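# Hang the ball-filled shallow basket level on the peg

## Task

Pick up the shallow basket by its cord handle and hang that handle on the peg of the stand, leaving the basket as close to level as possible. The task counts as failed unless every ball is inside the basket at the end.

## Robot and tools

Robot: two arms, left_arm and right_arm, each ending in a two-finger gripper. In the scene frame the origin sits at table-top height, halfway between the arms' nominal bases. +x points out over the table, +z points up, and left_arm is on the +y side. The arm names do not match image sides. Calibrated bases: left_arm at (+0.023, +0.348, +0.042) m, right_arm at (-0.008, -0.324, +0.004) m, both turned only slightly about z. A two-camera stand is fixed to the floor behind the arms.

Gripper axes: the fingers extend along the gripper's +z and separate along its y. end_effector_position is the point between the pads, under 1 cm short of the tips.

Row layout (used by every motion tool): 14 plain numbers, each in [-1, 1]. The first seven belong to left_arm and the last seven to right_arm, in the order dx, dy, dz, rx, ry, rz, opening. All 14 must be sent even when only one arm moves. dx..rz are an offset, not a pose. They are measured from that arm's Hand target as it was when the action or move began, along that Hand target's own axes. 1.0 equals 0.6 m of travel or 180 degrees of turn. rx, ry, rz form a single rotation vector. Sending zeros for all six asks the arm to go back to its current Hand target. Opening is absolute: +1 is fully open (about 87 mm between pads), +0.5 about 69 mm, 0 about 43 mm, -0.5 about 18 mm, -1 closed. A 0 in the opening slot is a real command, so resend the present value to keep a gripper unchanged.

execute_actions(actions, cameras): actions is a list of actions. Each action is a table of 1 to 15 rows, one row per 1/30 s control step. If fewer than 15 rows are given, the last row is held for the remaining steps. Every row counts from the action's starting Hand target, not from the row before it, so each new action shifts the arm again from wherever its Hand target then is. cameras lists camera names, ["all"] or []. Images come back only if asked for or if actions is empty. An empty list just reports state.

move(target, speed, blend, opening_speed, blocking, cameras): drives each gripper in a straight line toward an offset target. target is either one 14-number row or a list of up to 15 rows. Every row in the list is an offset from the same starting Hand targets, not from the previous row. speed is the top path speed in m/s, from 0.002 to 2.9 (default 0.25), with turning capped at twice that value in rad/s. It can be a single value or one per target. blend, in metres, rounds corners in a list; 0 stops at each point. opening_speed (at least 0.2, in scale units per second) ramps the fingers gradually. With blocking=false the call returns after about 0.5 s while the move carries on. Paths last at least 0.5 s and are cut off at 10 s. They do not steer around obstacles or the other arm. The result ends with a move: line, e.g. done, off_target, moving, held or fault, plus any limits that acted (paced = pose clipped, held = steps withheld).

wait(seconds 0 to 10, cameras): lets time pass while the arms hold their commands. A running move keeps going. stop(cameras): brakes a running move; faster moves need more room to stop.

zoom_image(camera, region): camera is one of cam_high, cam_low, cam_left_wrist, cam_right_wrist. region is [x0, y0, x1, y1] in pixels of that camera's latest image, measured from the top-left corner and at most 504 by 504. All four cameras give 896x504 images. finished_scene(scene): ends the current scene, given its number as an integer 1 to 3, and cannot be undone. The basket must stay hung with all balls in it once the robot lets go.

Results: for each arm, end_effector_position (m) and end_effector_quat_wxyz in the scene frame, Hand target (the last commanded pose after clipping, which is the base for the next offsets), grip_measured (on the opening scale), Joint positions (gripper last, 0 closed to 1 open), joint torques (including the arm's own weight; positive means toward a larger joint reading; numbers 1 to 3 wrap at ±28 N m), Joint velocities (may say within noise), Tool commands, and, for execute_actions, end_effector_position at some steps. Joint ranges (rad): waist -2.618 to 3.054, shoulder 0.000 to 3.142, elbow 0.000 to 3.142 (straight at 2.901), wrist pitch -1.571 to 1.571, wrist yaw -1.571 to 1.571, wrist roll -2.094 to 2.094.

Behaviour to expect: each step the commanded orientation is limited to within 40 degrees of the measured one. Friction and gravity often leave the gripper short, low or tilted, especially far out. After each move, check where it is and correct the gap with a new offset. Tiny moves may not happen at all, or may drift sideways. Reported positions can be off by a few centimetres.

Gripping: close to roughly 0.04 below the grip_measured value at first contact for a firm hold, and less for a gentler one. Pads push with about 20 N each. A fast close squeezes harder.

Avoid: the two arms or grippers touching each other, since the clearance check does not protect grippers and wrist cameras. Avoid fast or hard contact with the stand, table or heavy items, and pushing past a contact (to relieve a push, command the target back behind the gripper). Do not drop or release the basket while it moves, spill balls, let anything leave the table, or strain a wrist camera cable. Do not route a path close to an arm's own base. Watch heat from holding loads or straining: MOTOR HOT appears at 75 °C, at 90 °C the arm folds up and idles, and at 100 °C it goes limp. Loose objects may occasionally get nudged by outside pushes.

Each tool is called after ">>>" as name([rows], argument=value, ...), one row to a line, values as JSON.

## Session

>>> execute_actions(actions=[])

>>> zoom_image(camera="cam_high", region=[340, 200, 580, 470])

>>> zoom_image(camera="cam_low", region=[290, 150, 490, 330])

Scene clock: 0.00 s.
left_arm: end_effector_position=(+0.3401, +0.1274, +0.1858) grip_measured=+1.000 end_effector_quat_wxyz=(+0.602, +0.105, +0.771, -0.178) | right_arm: end_effector_position=(+0.3466, -0.3145, +0.1091) grip_measured=+1.000 end_effector_quat_wxyz=(+0.592, +0.165, +0.788, +0.027)
Joint positions: left_arm=[-0.746 1.246 0.485 0.538 -0.281 -0.215 1] | right_arm=[0.141 1.179 0.358 0.509 0.268 0.337 1]
Joint velocities: within noise
Joint torques (N m): no reading
Heat: left arm: 23 °C; right arm: 24 °C.
Hand target: left_arm +0.3417, +0.1260, +0.1927; +0.608, +0.103, +0.766, -0.182 | right_arm +0.3479, -0.3142, +0.1122; +0.595, +0.165, +0.786, +0.028
Tool commands: left_gripper/opening=+1.0 right_gripper/opening=+1.0
camera_calibration:
cam_left_wrist: T_world_to_cam=[[-0.373483, -0.914933, 0.152997, 0.210823], [-0.84364, 0.266431, -0.46614, 0.364241], [0.385723, -0.30317, -0.871381, 0.214439], [0, 0, 0, 1]] pos_world=[0.303313, 0.160855, 0.324391]
cam_right_wrist: T_world_to_cam=[[-0.226313, -0.945932, -0.232368, -0.196178], [-0.877743, 0.301478, -0.372396, 0.459666], [0.422315, 0.119682, -0.898513, 0.132781], [0, 0, 0, 1]] pos_world=[0.302996, -0.340041, 0.244898]

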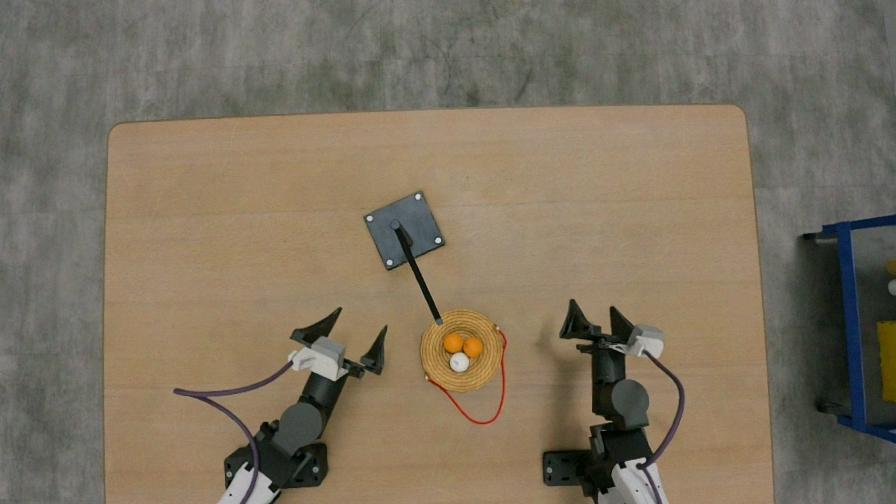

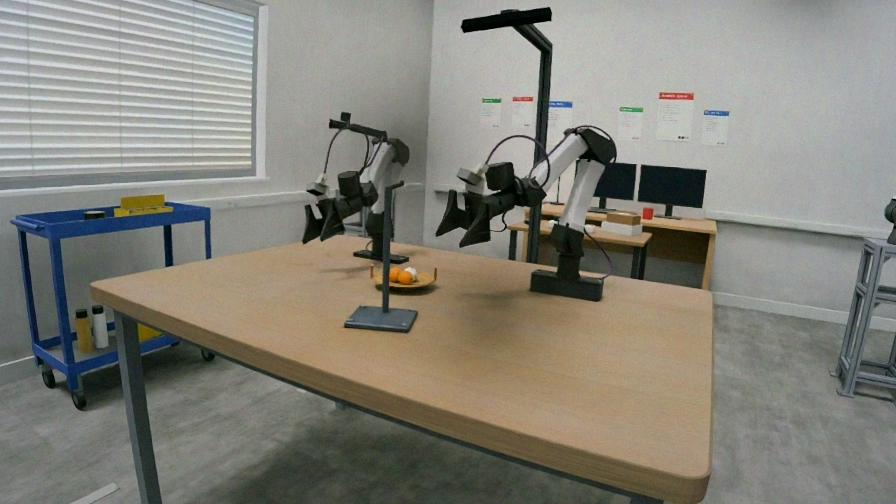

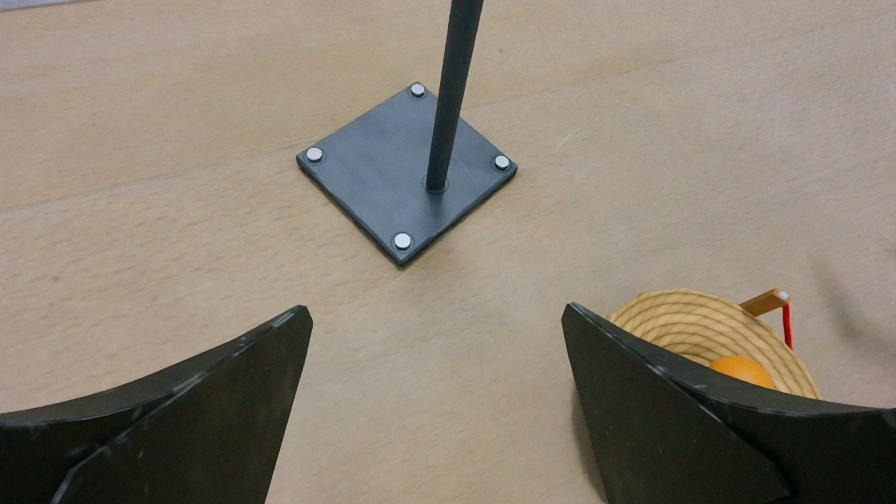

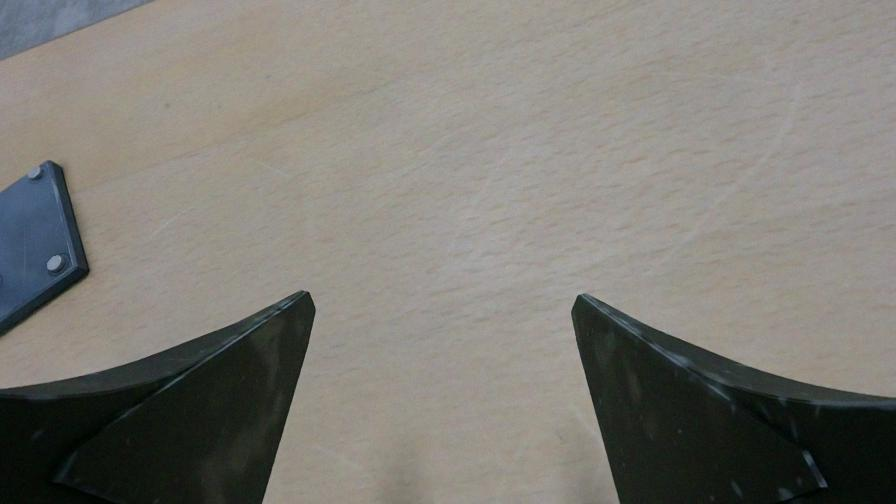

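Scaled by 1.867 from the camera's 896x504 image, which has a finer 1280x720 frame.

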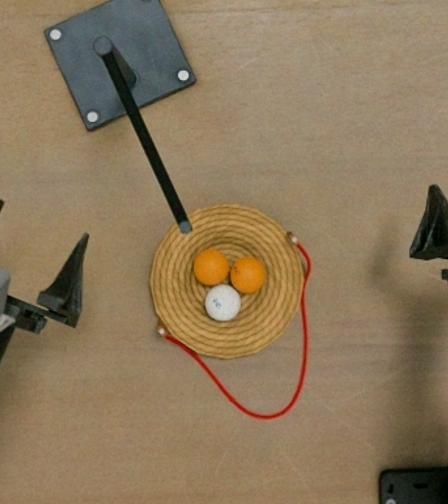

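Scaled by 2.520 from the camera's 896x504 image, which has a finer 1280x720 frame.

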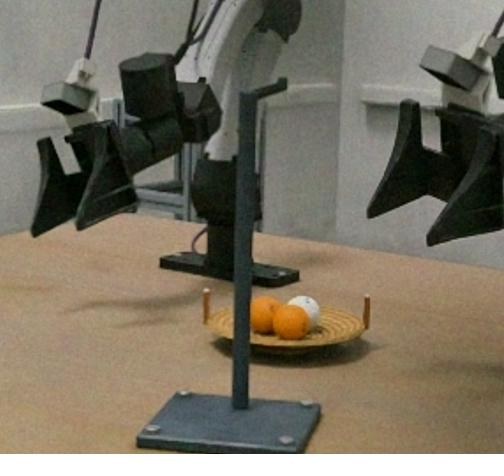

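>>> move([
  [0.06,-0.129,-0.194,0.02,0.22,0.0675,1,-0.206,-0.358,-0.0985,0.2056,-0.053,0.0644,1],
  [0.208,-0.521,-0.174,0.0427,0.4395,0.1351,0.6,-0.206,-0.358,-0.0985,0.2056,-0.053,0.0644,1],
], speed=0.25, blend=[0.04,0], cameras=["cam_left_wrist","cam_high"])

Scene clock: 5.43 s.
left_arm: end_effector_position=(+0.1017, -0.1225, +0.1403) grip_measured=+0.600 end_effector_quat_wxyz=(+0.042, +0.376, +0.924, -0.060) | right_arm: end_effector_position=(+0.2711, -0.5401, +0.1856) grip_measured=+1.000 end_effector_quat_wxyz=(+0.566, +0.421, +0.687, -0.175)
Joint positions: left_arm=[-1.392 2.551 2.676 -1.55 -0.001 -0.583 0.8] | right_arm=[-0.543 1.011 0.607 0.089 0.272 0.337 1]
Joint torques (N m): left_arm=[-0.27 -11.86 6.52 0.66 0.01 -0.27] | right_arm=[-0.53 -1.8 11.11 1.75 0.24 0.15]
Heat: left arm: 23 °C; right arm: 26 °C.
Hand target: left_arm +0.1000, -0.1249, +0.1403; +0.000, +0.378, +0.926, +0.000 | right_arm +0.2730, -0.5444, +0.1923; +0.568, +0.423, +0.683, -0.177
Off the commanded pose: left_arm 0.003 m, 8 deg | right_arm 0.008 m, 1 deg.
joint sent to its limit (left arm) — joint 4 (wrist pitch), lower limit. The joint targets are off in orientation, not in position.
move: off_target (left_arm); target 2's new opening was sent with left_arm's hand 0.003 m and 8 deg from that target
camera_calibration:
cam_left_wrist: T_world_to_cam=[[-0.696142, -0.713745, 0.0771618, -0.0318086], [-0.492074, 0.552656, 0.672633, 0.0479818], [-0.522732, 0.430279, -0.735942, 0.354248], [0, 0, 0, 1]] pos_world=[0.186644, -0.201646, 0.230887]
Images, in order (width x height): cam_high 896x504, cam_left_wrist 896x504.

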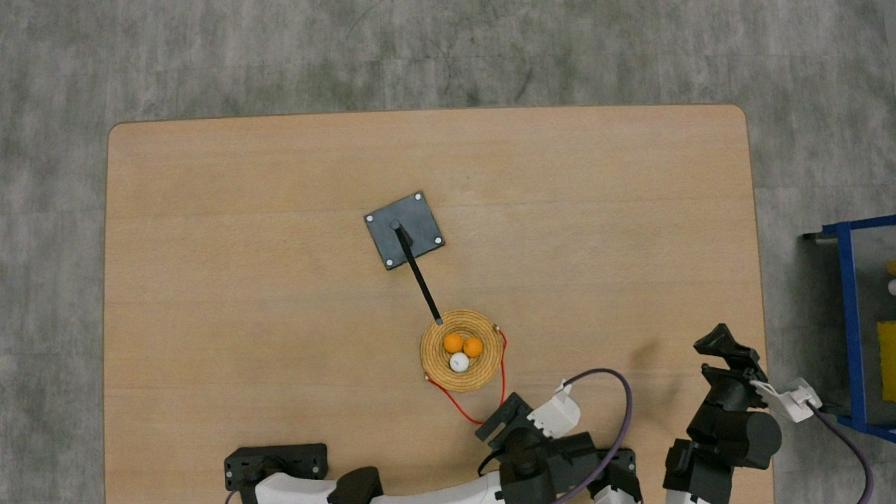

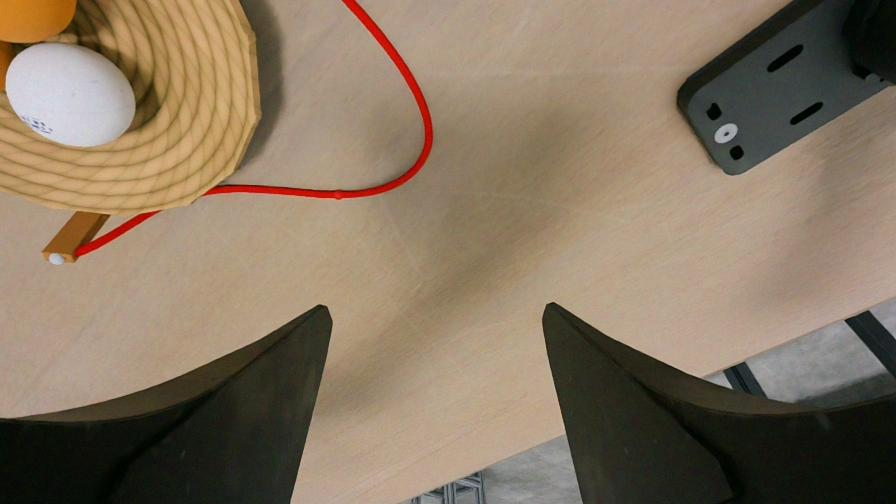

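>>> move(target=[-0.013,-0.001,0.18,0,0,0,0,0,0,0,0,0,0,1], speed=0.15, cameras=["cam_left_wrist"])

Scene clock: 7.40 s.
left_arm: end_effector_position=(+0.1036, -0.1314, +0.0377) grip_measured=+0.000 end_effector_quat_wxyz=(+0.004, +0.377, +0.926, -0.005) | right_arm: end_effector_position=(+0.2711, -0.5401, +0.1856) grip_measured=+1.000 end_effector_quat_wxyz=(+0.566, +0.421, +0.687, -0.175)
Joint positions: left_arm=[-1.392 2.808 2.751 -1.502 -0.001 -0.583 0.5] | right_arm=[-0.543 1.011 0.607 0.089 0.272 0.337 1]
Joint torques (N m): left_arm=[0.25 -11.95 6.67 0.41 -0.01 -0.08] | right_arm=[-0.51 -1.84 11.1 1.75 0.24 0.15]
Heat: left arm: 25 °C; right arm: 26 °C.
Hand target: left_arm +0.1051, -0.1307, +0.0323; +0.000, +0.378, +0.926, +0.000 | right_arm +0.2730, -0.5444, +0.1923; +0.568, +0.423, +0.683, -0.177
Off the commanded pose: left_arm 0.006 m, 1 deg | right_arm 0.008 m, 1 deg.
move: done
camera_calibration:
cam_left_wrist: T_world_to_cam=[[-0.69504, -0.718963, 0.00335452, -0.0268627], [-0.471807, 0.459619, 0.752429, 0.10549], [-0.54251, 0.521386, -0.658665, 0.294674], [0, 0, 0, 1]] pos_world=[0.190964, -0.221437, 0.114808]
Images, in order (width x height): cam_left_wrist 896x504.

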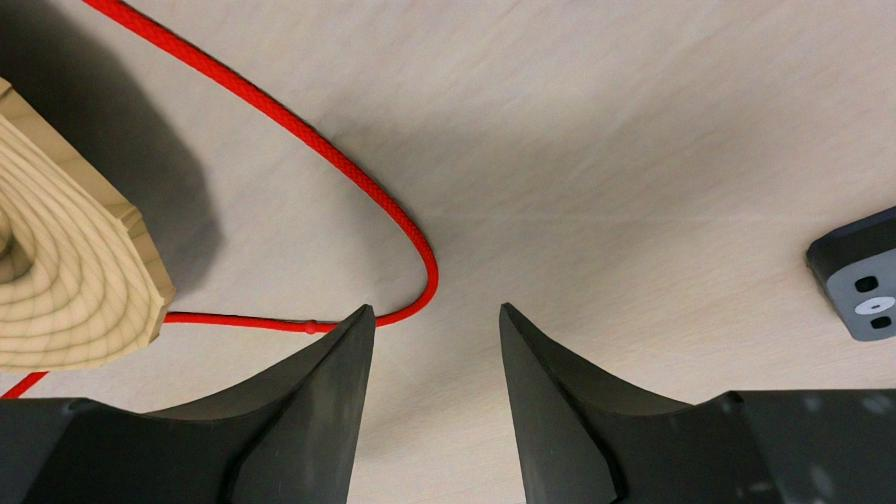

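>>> move(target=[0.002,-0.001,0.033,0,0,0,0,0,0,0,0,0,0,1], speed=0.04, cameras=["cam_left_wrist"])

Scene clock: 8.50 s.
left_arm: end_effector_position=(+0.1013, -0.1247, +0.0177) grip_measured=+0.000 end_effector_quat_wxyz=(-0.012, +0.377, +0.926, +0.009) | right_arm: end_effector_position=(+0.2711, -0.5401, +0.1856) grip_measured=+1.000 end_effector_quat_wxyz=(+0.566, +0.421, +0.687, -0.175)
Joint positions: left_arm=[-1.39 2.802 2.654 -1.45 0.009 -0.582 0.5] | right_arm=[-0.543 1.011 0.607 0.089 0.272 0.337 1]
Joint torques (N m): left_arm=[-0.16 -13.97 3.14 0.83 -0.12 -0.09] | right_arm=[-0.51 -1.78 11.08 1.75 0.24 0.16]
Heat: left arm: 25 °C; right arm: 27 °C.
Hand target: left_arm +0.1039, -0.1303, +0.0124; +0.000, +0.378, +0.926, +0.000 | right_arm +0.2730, -0.5444, +0.1923; +0.568, +0.423, +0.683, -0.177
Off the commanded pose: left_arm 0.008 m, 2 deg | right_arm 0.008 m, 1 deg.
move: done
camera_calibration:
cam_left_wrist: T_world_to_cam=[[-0.693954, -0.719951, -0.009919, -0.0236207], [-0.45843, 0.431169, 0.777133, 0.110996], [-0.555221, 0.543842, -0.629259, 0.280401], [0, 0, 0, 1]] pos_world=[0.190177, -0.217358, 0.0899522]
Images, in order (width x height): cam_left_wrist 896x504.

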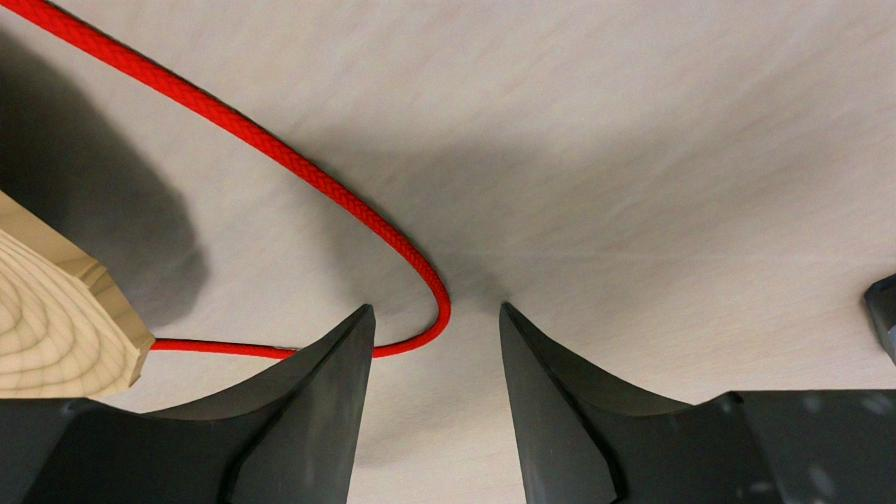

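>>> move(target=[-0.004,0,-0.004,0,0,0,0,0,0,0,0,0,0,1], speed=0.04, cameras=["cam_left_wrist"])

Scene clock: 9.33 s.
left_arm: end_effector_position=(+0.1014, -0.1251, +0.0185) grip_measured=+0.000 end_effector_quat_wxyz=(-0.011, +0.377, +0.926, +0.008) | right_arm: end_effector_position=(+0.2711, -0.5401, +0.1856) grip_measured=+1.000 end_effector_quat_wxyz=(+0.566, +0.421, +0.687, -0.175)
Joint positions: left_arm=[-1.39 2.802 2.657 -1.451 0.009 -0.582 0.5] | right_arm=[-0.543 1.011 0.607 0.089 0.272 0.337 1]
Joint torques (N m): left_arm=[0.06 -12.57 6.27 0.62 -0.12 -0.08] | right_arm=[-0.5 -1.8 11.1 1.75 0.24 0.15]
Heat: left arm: 26 °C; right arm: 27 °C.
Hand target: left_arm +0.1056, -0.1320, +0.0148; +0.000, +0.378, +0.926, +0.000 | right_arm +0.2730, -0.5444, +0.1923; +0.568, +0.423, +0.683, -0.177
Off the commanded pose: left_arm 0.009 m, 2 deg | right_arm 0.008 m, 1 deg.
move: done
camera_calibration:
cam_left_wrist: T_world_to_cam=[[-0.693929, -0.719991, -0.00868015, -0.0239523], [-0.458842, 0.432878, 0.775938, 0.110904], [-0.554911, 0.542429, -0.630749, 0.280964], [0, 0, 0, 1]] pos_world=[0.190177, -0.217657, 0.0909554]
Images, in order (width x height): cam_left_wrist 896x504.

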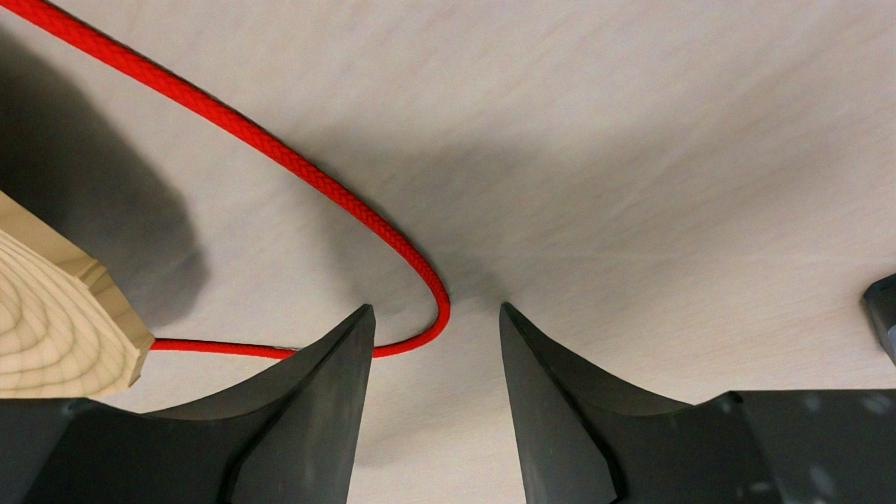

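>>> move(target=[-0.004,0,-0.009,0,0,0,0,0,0,0,0,0,0,1], speed=0.04, cameras=["cam_left_wrist"])

Scene clock: 10.57 s.
left_arm: end_effector_position=(+0.1035, -0.1347, +0.0251) grip_measured=+0.000 end_effector_quat_wxyz=(-0.001, +0.377, +0.926, -0.007) | right_arm: end_effector_position=(+0.2711, -0.5401, +0.1856) grip_measured=+1.000 end_effector_quat_wxyz=(+0.566, +0.421, +0.687, -0.175)
Joint positions: left_arm=[-1.39 2.835 2.755 -1.478 0.009 -0.582 0.5] | right_arm=[-0.543 1.011 0.607 0.089 0.272 0.337 1]
Joint torques (N m): left_arm=[0.27 -12.16 6.6 0.38 -0.13 -0.06] | right_arm=[-0.47 -1.8 11.07 1.75 0.24 0.15]
Heat: left arm: 26 °C; right arm: 27 °C.
Hand target: left_arm +0.1074, -0.1337, +0.0203; +0.000, +0.378, +0.926, +0.000 | right_arm +0.2730, -0.5444, +0.1923; +0.568, +0.423, +0.683, -0.177
Off the commanded pose: left_arm 0.006 m, 1 deg | right_arm 0.008 m, 1 deg.
move: done
camera_calibration:
cam_left_wrist: T_world_to_cam=[[-0.69395, -0.719929, 0.01167, -0.0297542], [-0.464811, 0.460299, 0.756357, 0.115716], [-0.549895, 0.519449, -0.654055, 0.28848], [0, 0, 0, 1]] pos_world=[0.191772, -0.224536, 0.101506]
Images, in order (width x height): cam_left_wrist 896x504.

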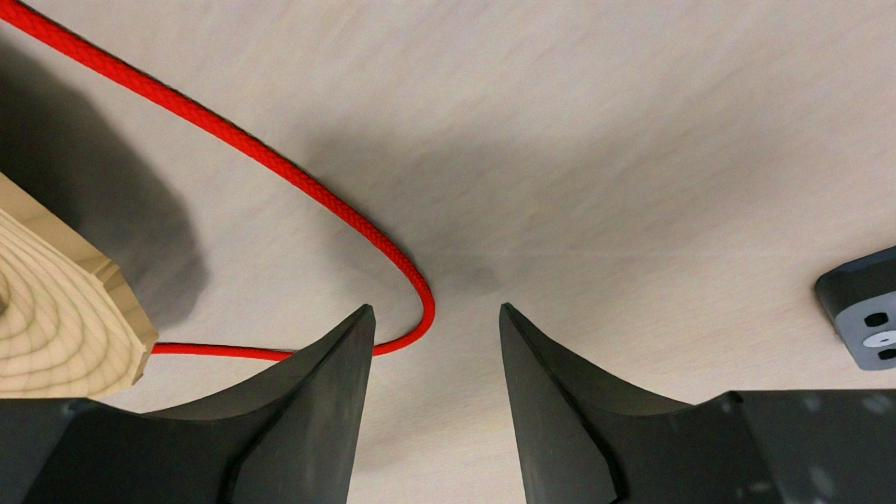

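>>> move(target=[0.002,0.002,0.011,0,0,0,0,0,0,0,0,0,0,1], speed=0.04, cameras=["cam_left_wrist"])

Scene clock: 11.37 s.
left_arm: end_effector_position=(+0.1029, -0.1302, +0.0183) grip_measured=+0.000 end_effector_quat_wxyz=(-0.007, +0.376, +0.926, +0.002) | right_arm: end_effector_position=(+0.2711, -0.5401, +0.1856) grip_measured=+1.000 end_effector_quat_wxyz=(+0.566, +0.421, +0.687, -0.175)
Joint positions: left_arm=[-1.389 2.835 2.725 -1.471 0.009 -0.582 0.5] | right_arm=[-0.543 1.011 0.607 0.089 0.272 0.337 1]
Joint torques (N m): left_arm=[0.27 -13.68 3.92 0.69 -0.13 -0.06] | right_arm=[-0.53 -1.81 11.11 1.75 0.24 0.15]
Heat: left arm: 27 °C; right arm: 27 °C.
Hand target: left_arm +0.1073, -0.1319, +0.0136; +0.000, +0.378, +0.926, +0.000 | right_arm +0.2730, -0.5444, +0.1923; +0.568, +0.423, +0.683, -0.177
Off the commanded pose: left_arm 0.007 m, 1 deg | right_arm 0.008 m, 1 deg.
move: done
camera_calibration:
cam_left_wrist: T_world_to_cam=[[-0.693636, -0.720325, -0.0011075, -0.0266731], [-0.461569, 0.443287, 0.768408, 0.115697], [-0.553012, 0.533507, -0.639959, 0.283311], [0, 0, 0, 1]] pos_world=[0.191575, -0.221649, 0.0923752]
Images, in order (width x height): cam_left_wrist 896x504.

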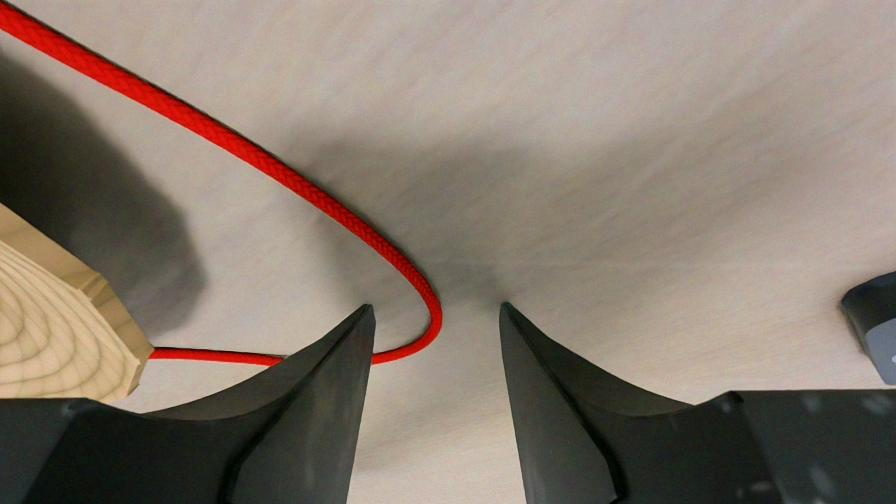

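>>> move([
  [0,0,0,0,0,0,-0.75,0,0,0,0,0,0,1],
  [0,0,-0.001,0,0,0,-1,0,0,0,0,0,0,1],
], speed=0.04, opening_speed=0.5, cameras=["cam_left_wrist"])

Scene clock: 14.57 s.
left_arm: end_effector_position=(+0.1021, -0.1327, +0.0182) grip_measured=-0.902 end_effector_quat_wxyz=(-0.007, +0.376, +0.926, -0.004) | right_arm: end_effector_position=(+0.2711, -0.5401, +0.1856) grip_measured=+1.000 end_effector_quat_wxyz=(+0.566, +0.421, +0.687, -0.175)
Joint positions: left_arm=[-1.389 2.835 2.725 -1.462 0.017 -0.582 0.049] | right_arm=[-0.543 1.011 0.607 0.089 0.272 0.337 1]
Joint torques (N m): left_arm=[0.28 -13.74 4.04 0.59 -0.2 -0.05] | right_arm=[-0.51 -1.78 11.1 1.75 0.24 0.15]
Heat: left arm: 28 °C; right arm: 28 °C.
Hand target: left_arm +0.1073, -0.1320, +0.0142; +0.000, +0.378, +0.926, +0.000 | right_arm +0.2730, -0.5444, +0.1923; +0.568, +0.423, +0.683, -0.177
Off the commanded pose: left_arm 0.007 m, 1 deg | right_arm 0.008 m, 1 deg.
move: done
camera_calibration:
cam_left_wrist: T_world_to_cam=[[-0.69358, -0.720306, 0.0103044, -0.0293044], [-0.457425, 0.451413, 0.766152, 0.117302], [-0.556515, 0.526674, -0.642577, 0.283634], [0, 0, 0, 1]] pos_world=[0.191178, -0.223442, 0.0926874]
Images, in order (width x height): cam_left_wrist 896x504.

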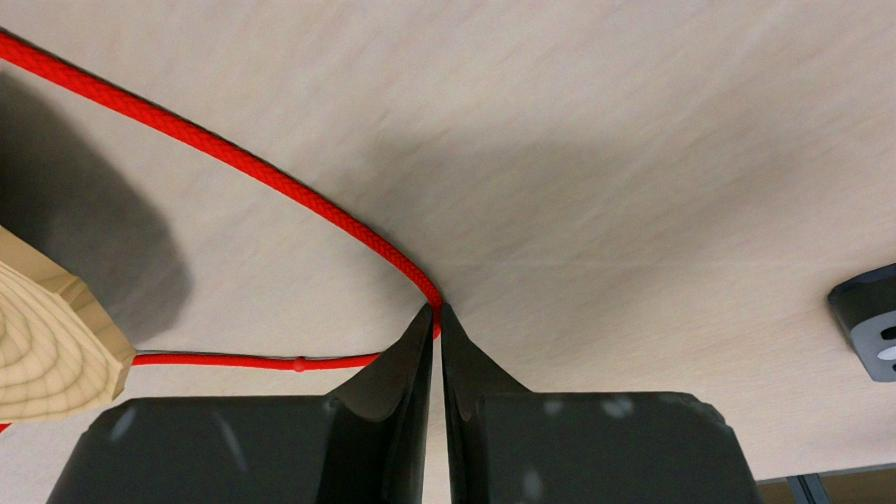

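>>> move([
  [-0.049,0.1,-0.143,0,0,0,-1,0,0,0,0,0,0,1],
  [-0.103,0.26,-0.293,0,-0.05,0,-1,0,0,0,0,0,0,1],
  [-0.103,0.264,-0.452,0,-0.16,0,-1,0,0,0,0,0,0,1],
], speed=[0.12,0.12,0.07], blend=[0.03,0.02,0], cameras=["cam_left_wrist","cam_high","cam_low"])

>>> zoom_image(camera="cam_low", region=[330, 150, 470, 310])

Scene clock: 20.13 s.
left_arm: end_effector_position=(+0.2654, -0.0656, +0.2578) grip_measured=-0.902 end_effector_quat_wxyz=(+0.218, +0.363, +0.901, -0.092) | right_arm: end_effector_position=(+0.2711, -0.5401, +0.1856) grip_measured=+1.000 end_effector_quat_wxyz=(+0.566, +0.421, +0.687, -0.175)
Joint positions: left_arm=[-1.1 2.368 2.812 -1.553 -0.129 -0.269 0.049] | right_arm=[-0.543 1.011 0.607 0.089 0.272 0.337 1]
Joint torques (N m): left_arm=[-0.8 -15.02 6.01 1.27 -0.19 -0.04] | right_arm=[-0.51 -1.81 11.1 1.75 0.24 0.16]
Heat: left arm: 32 °C; right arm: 29 °C.
Hand target: left_arm +0.2623, -0.0620, +0.2855; +0.230, +0.366, +0.897, -0.094 | right_arm +0.2730, -0.5444, +0.1923; +0.568, +0.423, +0.683, -0.177
Off the commanded pose: left_arm 0.028 m, 2 deg | right_arm 0.008 m, 1 deg.
joint sent to its limit (left arm) — joint 4 (wrist pitch), lower limit. The joint targets still meet the commanded pose.
move: off_target (left_arm)
camera_calibration:
cam_left_wrist: T_world_to_cam=[[-0.689476, -0.724274, 0.00712426, 0.129383], [-0.669697, 0.641206, 0.374648, 0.147815], [-0.275916, 0.25354, -0.92714, 0.47402], [0, 0, 0, 1]] pos_world=[0.318988, -0.121254, 0.383183]
Images, in order (width x height): cam_high 896x504, cam_low 896x504, cam_left_wrist 896x504.

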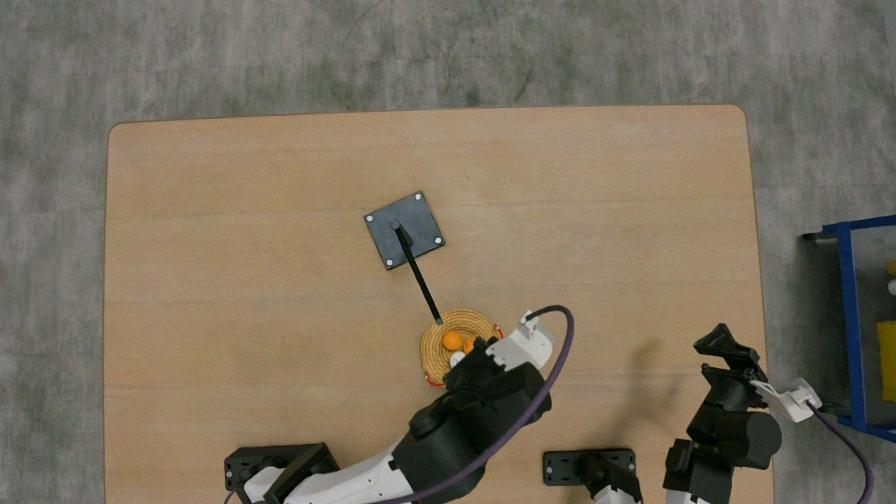

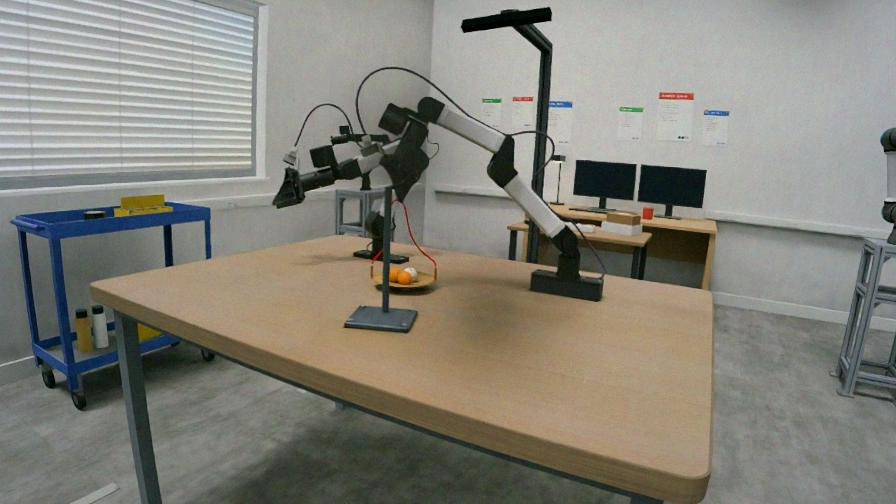

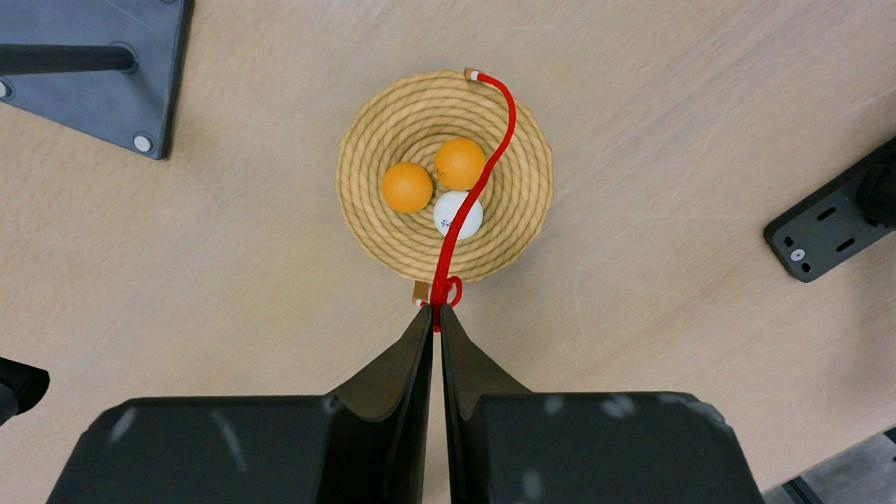

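Scaled by 3.150 from the camera's 896x504 image, which has a finer 1280x720 frame.

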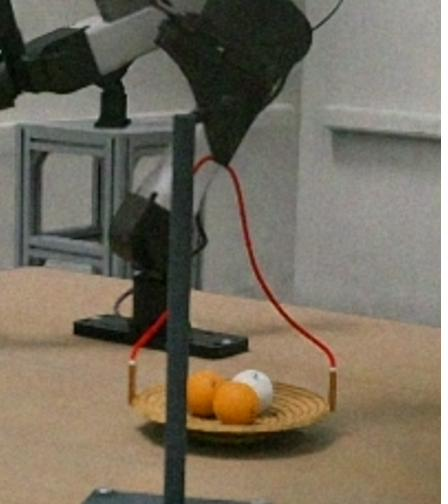

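>>> move(target=[-0.036,0,-0.066,0,0,0,-1,0,0,0,0,0,0,1], speed=0.04, cameras=["cam_left_wrist","cam_low"])

>>> zoom_image(camera="cam_low", region=[330, 150, 470, 310])

Scene clock: 21.90 s.
left_arm: end_effector_position=(+0.2631, -0.0604, +0.2959) grip_measured=-0.902 end_effector_quat_wxyz=(+0.255, +0.360, +0.889, -0.120) | right_arm: end_effector_position=(+0.2711, -0.5401, +0.1856) grip_measured=+1.000 end_effector_quat_wxyz=(+0.566, +0.421, +0.687, -0.175)
Joint positions: left_arm=[-1.1 2.305 2.846 -1.554 -0.13 -0.258 0.049] | right_arm=[-0.543 1.011 0.607 0.089 0.272 0.337 1]
Joint torques (N m): left_arm=[-0.83 -15.04 5.93 1.73 -0.17 -0.02] | right_arm=[-0.53 -1.81 11.08 1.75 0.24 0.15]
Heat: left arm: 33 °C; right arm: 30 °C.
Hand target: left_arm +0.2622, -0.0619, +0.3305; +0.230, +0.366, +0.897, -0.094 | right_arm +0.2730, -0.5444, +0.1923; +0.568, +0.423, +0.683, -0.177
Off the commanded pose: left_arm 0.035 m, 4 deg | right_arm 0.008 m, 1 deg.
elbow stopped short (left arm): the move would have taken joint 3 (elbow) straighter than the controller allows.
move: off_target (left_arm)
camera_calibration:
cam_left_wrist: T_world_to_cam=[[-0.696952, -0.716503, 0.0296924, 0.12702], [-0.680559, 0.673906, 0.287561, 0.159223], [-0.226048, 0.180209, -0.957302, 0.498718], [0, 0, 0, 1]] pos_world=[0.309621, -0.106164, 0.427866]
Images, in order (width x height): cam_low 896x504, cam_left_wrist 896x504.

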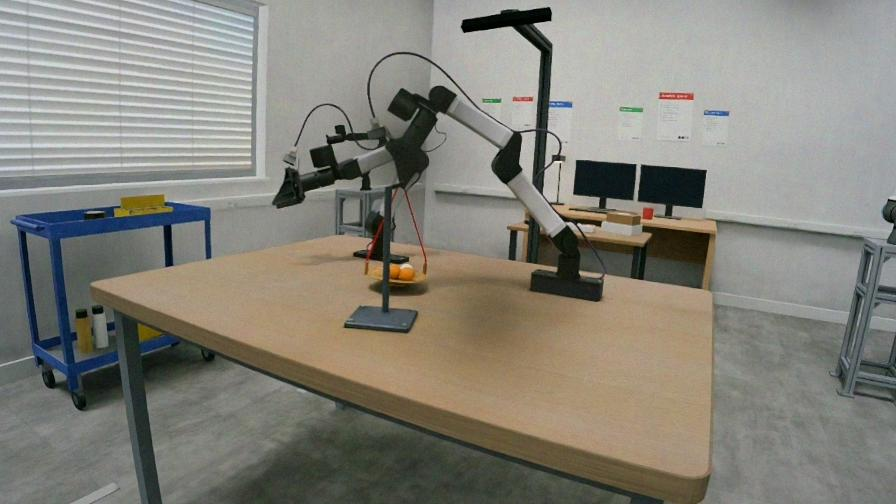

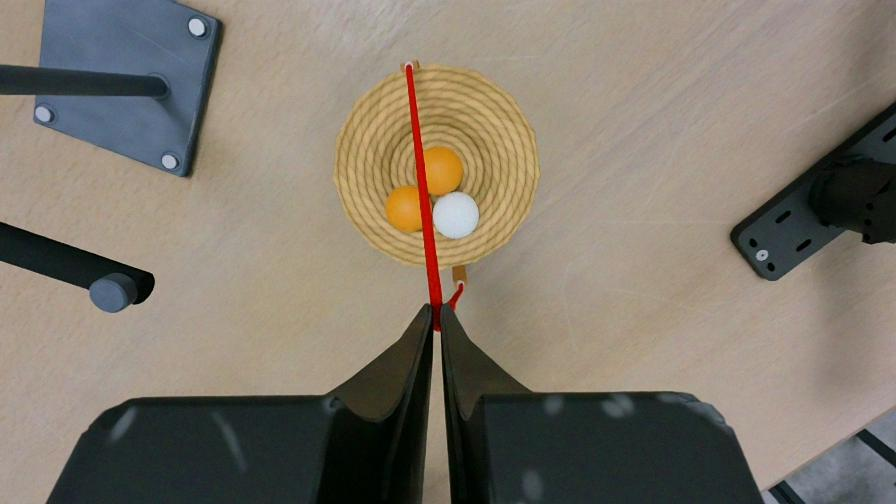

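Scaled by 3.150 from the camera's 896x504 image, which has a finer 1280x720 frame.

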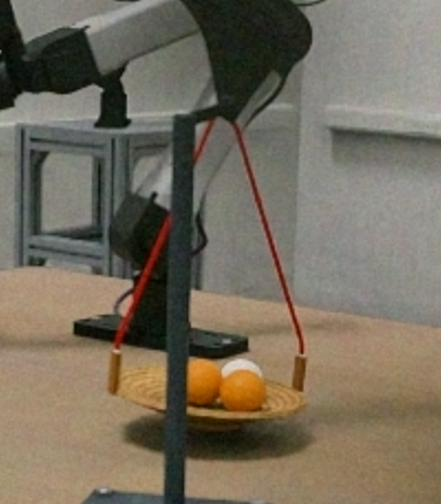

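>>> move(target=[-0.036,0,-0.066,0,-0.1,0,-1,0,0,0,0,0,0,1], speed=0.05, cameras=["cam_left_wrist","cam_low"])

>>> zoom_image(camera="cam_low", region=[330, 150, 470, 310])

Scene clock: 24.03 s.
left_arm: end_effector_position=(+0.2626, -0.0624, +0.3384) grip_measured=-0.902 end_effector_quat_wxyz=(+0.331, +0.355, +0.865, -0.128) | right_arm: end_effector_position=(+0.2711, -0.5401, +0.1856) grip_measured=+1.000 end_effector_quat_wxyz=(+0.566, +0.421, +0.687, -0.175)
Joint positions: left_arm=[-1.14 2.23 2.846 -1.491 -0.228 -0.244 0.049] | right_arm=[-0.543 1.011 0.607 0.089 0.272 0.337 1]
Joint torques (N m): left_arm=[-0.77 -14.32 5.79 2.04 -0.25 -0.02] | right_arm=[-0.5 -1.81 11.12 1.75 0.24 0.15]
Heat: left arm: 34 °C; right arm: 30 °C.
Hand target: left_arm +0.2621, -0.0618, +0.3755; +0.367, +0.347, +0.850, -0.150 | right_arm +0.2730, -0.5444, +0.1923; +0.568, +0.423, +0.683, -0.177
Off the commanded pose: left_arm 0.037 m, 5 deg | right_arm 0.008 m, 1 deg.
elbow stopped short (left arm): the move would have taken joint 3 (elbow) straighter than the controller allows.
move: off_target (left_arm)
camera_calibration:
cam_left_wrist: T_world_to_cam=[[-0.69402, -0.719858, -0.0118831, 0.137044], [-0.714312, 0.686423, 0.136313, 0.208762], [-0.0899691, 0.103092, -0.990595, 0.510459], [0, 0, 0, 1]] pos_world=[0.290158, -0.0972708, 0.47883]
Images, in order (width x height): cam_low 896x504, cam_left_wrist 896x504.

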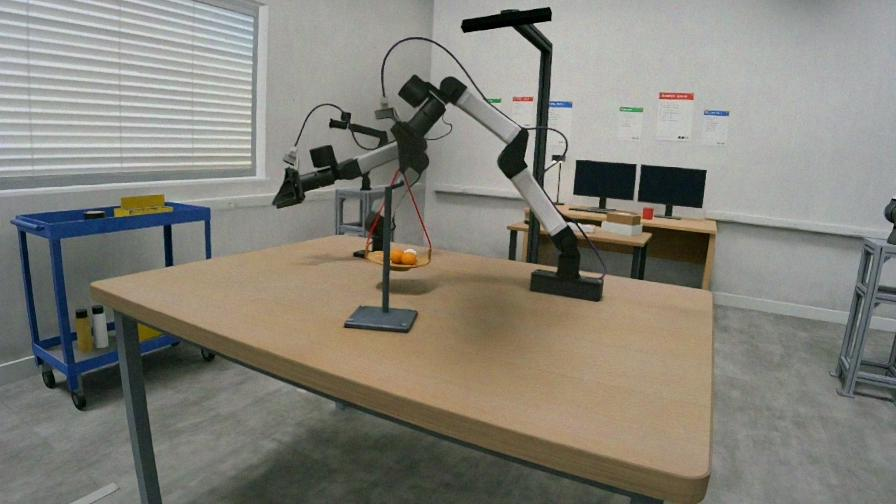

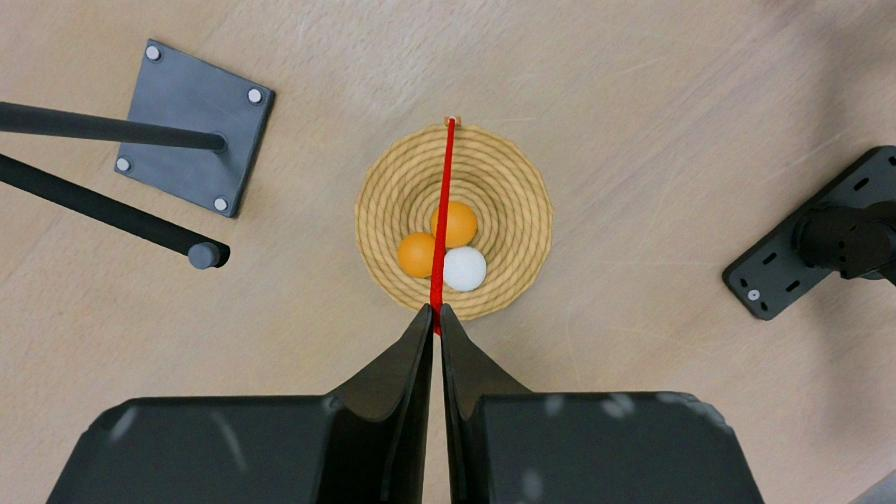

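Scaled by 3.150 from the camera's 896x504 image, which has a finer 1280x720 frame.

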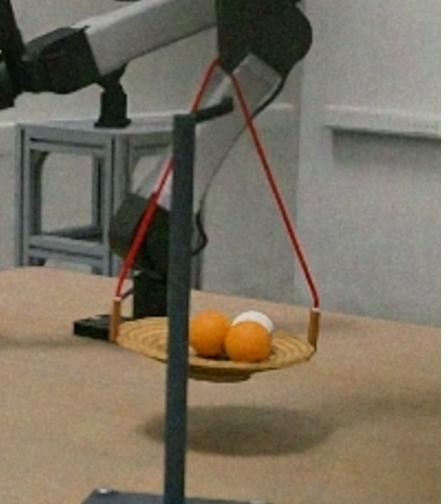

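>>> move(target=[-0.023,0.114,-0.009,0,-0.04,0,-1,0,0,0,0,0,0,1], speed=0.05, cameras=["cam_left_wrist","cam_low"])

>>> zoom_image(camera="cam_low", region=[330, 150, 470, 310])

Scene clock: 26.73 s.
left_arm: end_effector_position=(+0.3137, -0.0198, +0.3601) grip_measured=-0.902 end_effector_quat_wxyz=(+0.385, +0.344, +0.843, -0.150) | right_arm: end_effector_position=(+0.2711, -0.5401, +0.1856) grip_measured=+1.000 end_effector_quat_wxyz=(+0.566, +0.421, +0.687, -0.175)
Joint positions: left_arm=[-0.979 1.92 2.332 -1.14 -0.138 -0.107 0.049] | right_arm=[-0.543 1.011 0.607 0.089 0.272 0.337 1]
Joint torques (N m): left_arm=[0.31 -12.71 4.85 2.31 0.02 -0.02] | right_arm=[-0.51 -1.81 11.1 1.75 0.24 0.15]
Heat: left arm: 35 °C; right arm: 30 °C.
Hand target: left_arm +0.3139, -0.0168, +0.3894; +0.420, +0.337, +0.825, -0.172 | right_arm +0.2730, -0.5444, +0.1923; +0.568, +0.423, +0.683, -0.177
Off the commanded pose: left_arm 0.029 m, 5 deg | right_arm 0.008 m, 1 deg.
move: off_target (left_arm)
camera_calibration:
cam_left_wrist: T_world_to_cam=[[-0.69179, -0.722046, -0.00874304, 0.201544], [-0.722097, 0.691706, 0.0109381, 0.260888], [-0.00185018, 0.0138802, -0.999902, 0.506126], [0, 0, 0, 1]] pos_world=[0.328748, -0.0419586, 0.504985]
Images, in order (width x height): cam_low 896x504, cam_left_wrist 896x504.

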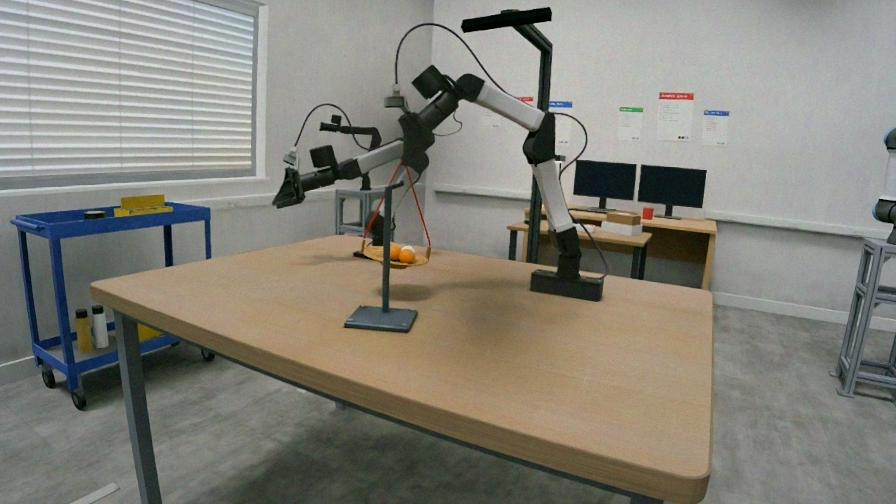

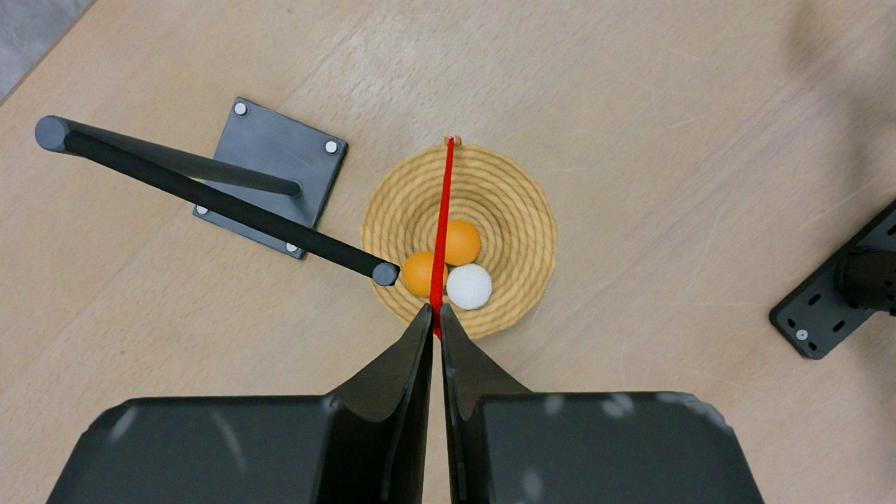

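Scaled by 3.150 from the camera's 896x504 image, which has a finer 1280x720 frame.

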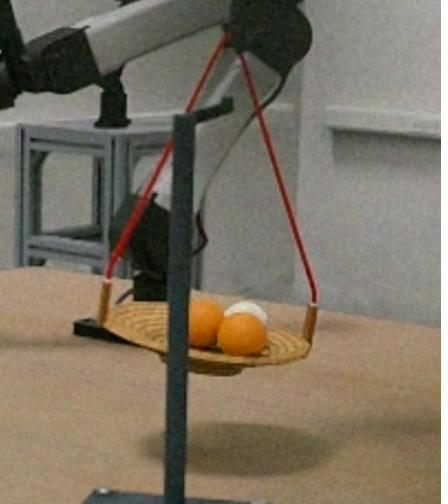

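>>> move(target=[-0.0237,0.0915,0.0323,0,0,0,-1,0,0,0,0,0,0,1], speed=0.04, cameras=["cam_left_wrist","cam_low"])

>>> zoom_image(camera="cam_low", region=[350, 140, 450, 280])

Scene clock: 29.23 s.
left_arm: end_effector_position=(+0.3639, +0.0092, +0.3791) grip_measured=-0.902 end_effector_quat_wxyz=(+0.403, +0.336, +0.835, -0.164) | right_arm: end_effector_position=(+0.2711, -0.5401, +0.1856) grip_measured=+1.000 end_effector_quat_wxyz=(+0.566, +0.421, +0.687, -0.175)
Joint positions: left_arm=[-0.82 1.974 2.467 -1.162 -0.013 -0.014 0.049] | right_arm=[-0.543 1.011 0.607 0.089 0.272 0.337 1]
Joint torques (N m): left_arm=[0.28 -8.36 6.93 2.14 0.08 -0.04] | right_arm=[-0.5 -1.81 11.1 1.75 0.24 0.15]
Heat: left arm: 35 °C; right arm: 31 °C.
Hand target: left_arm +0.3696, +0.0056, +0.3894; +0.420, +0.337, +0.825, -0.172 | right_arm +0.2730, -0.5444, +0.1923; +0.568, +0.423, +0.683, -0.177
Off the commanded pose: left_arm 0.012 m, 2 deg | right_arm 0.008 m, 1 deg.
move: off_target (left_arm)
camera_calibration:
cam_left_wrist: T_world_to_cam=[[-0.68976, -0.724015, 0.00572812, 0.251239], [-0.723632, 0.689087, -0.0389435, 0.296314], [0.0242485, -0.0310067, -0.999225, 0.51551], [0, 0, 0, 1]] pos_world=[0.375217, -0.00630101, 0.525211]
Images, in order (width x height): cam_low 896x504, cam_left_wrist 896x504.

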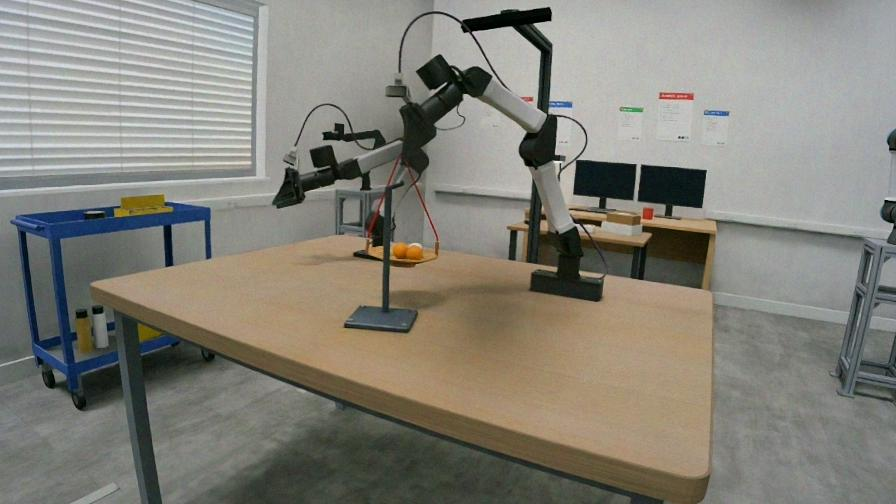

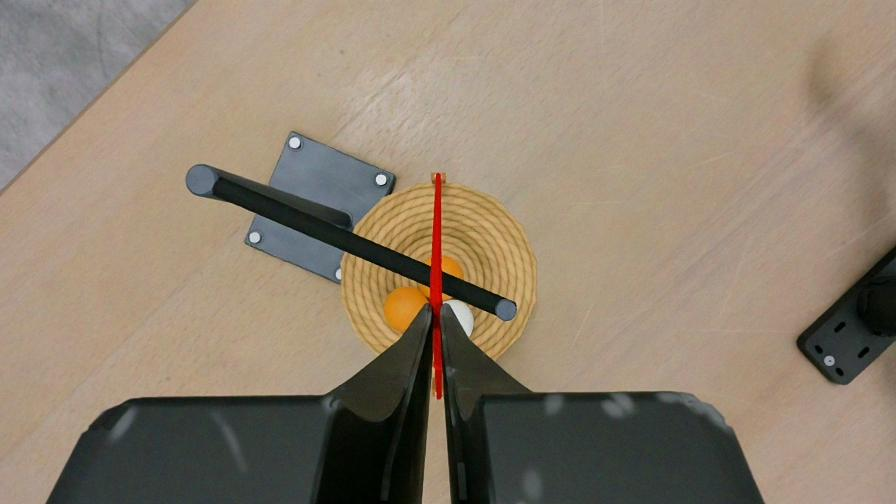

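Scaled by 3.600 from the camera's 896x504 image, which has a finer 1280x720 frame.

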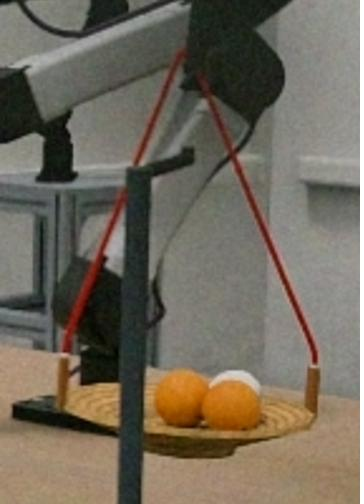

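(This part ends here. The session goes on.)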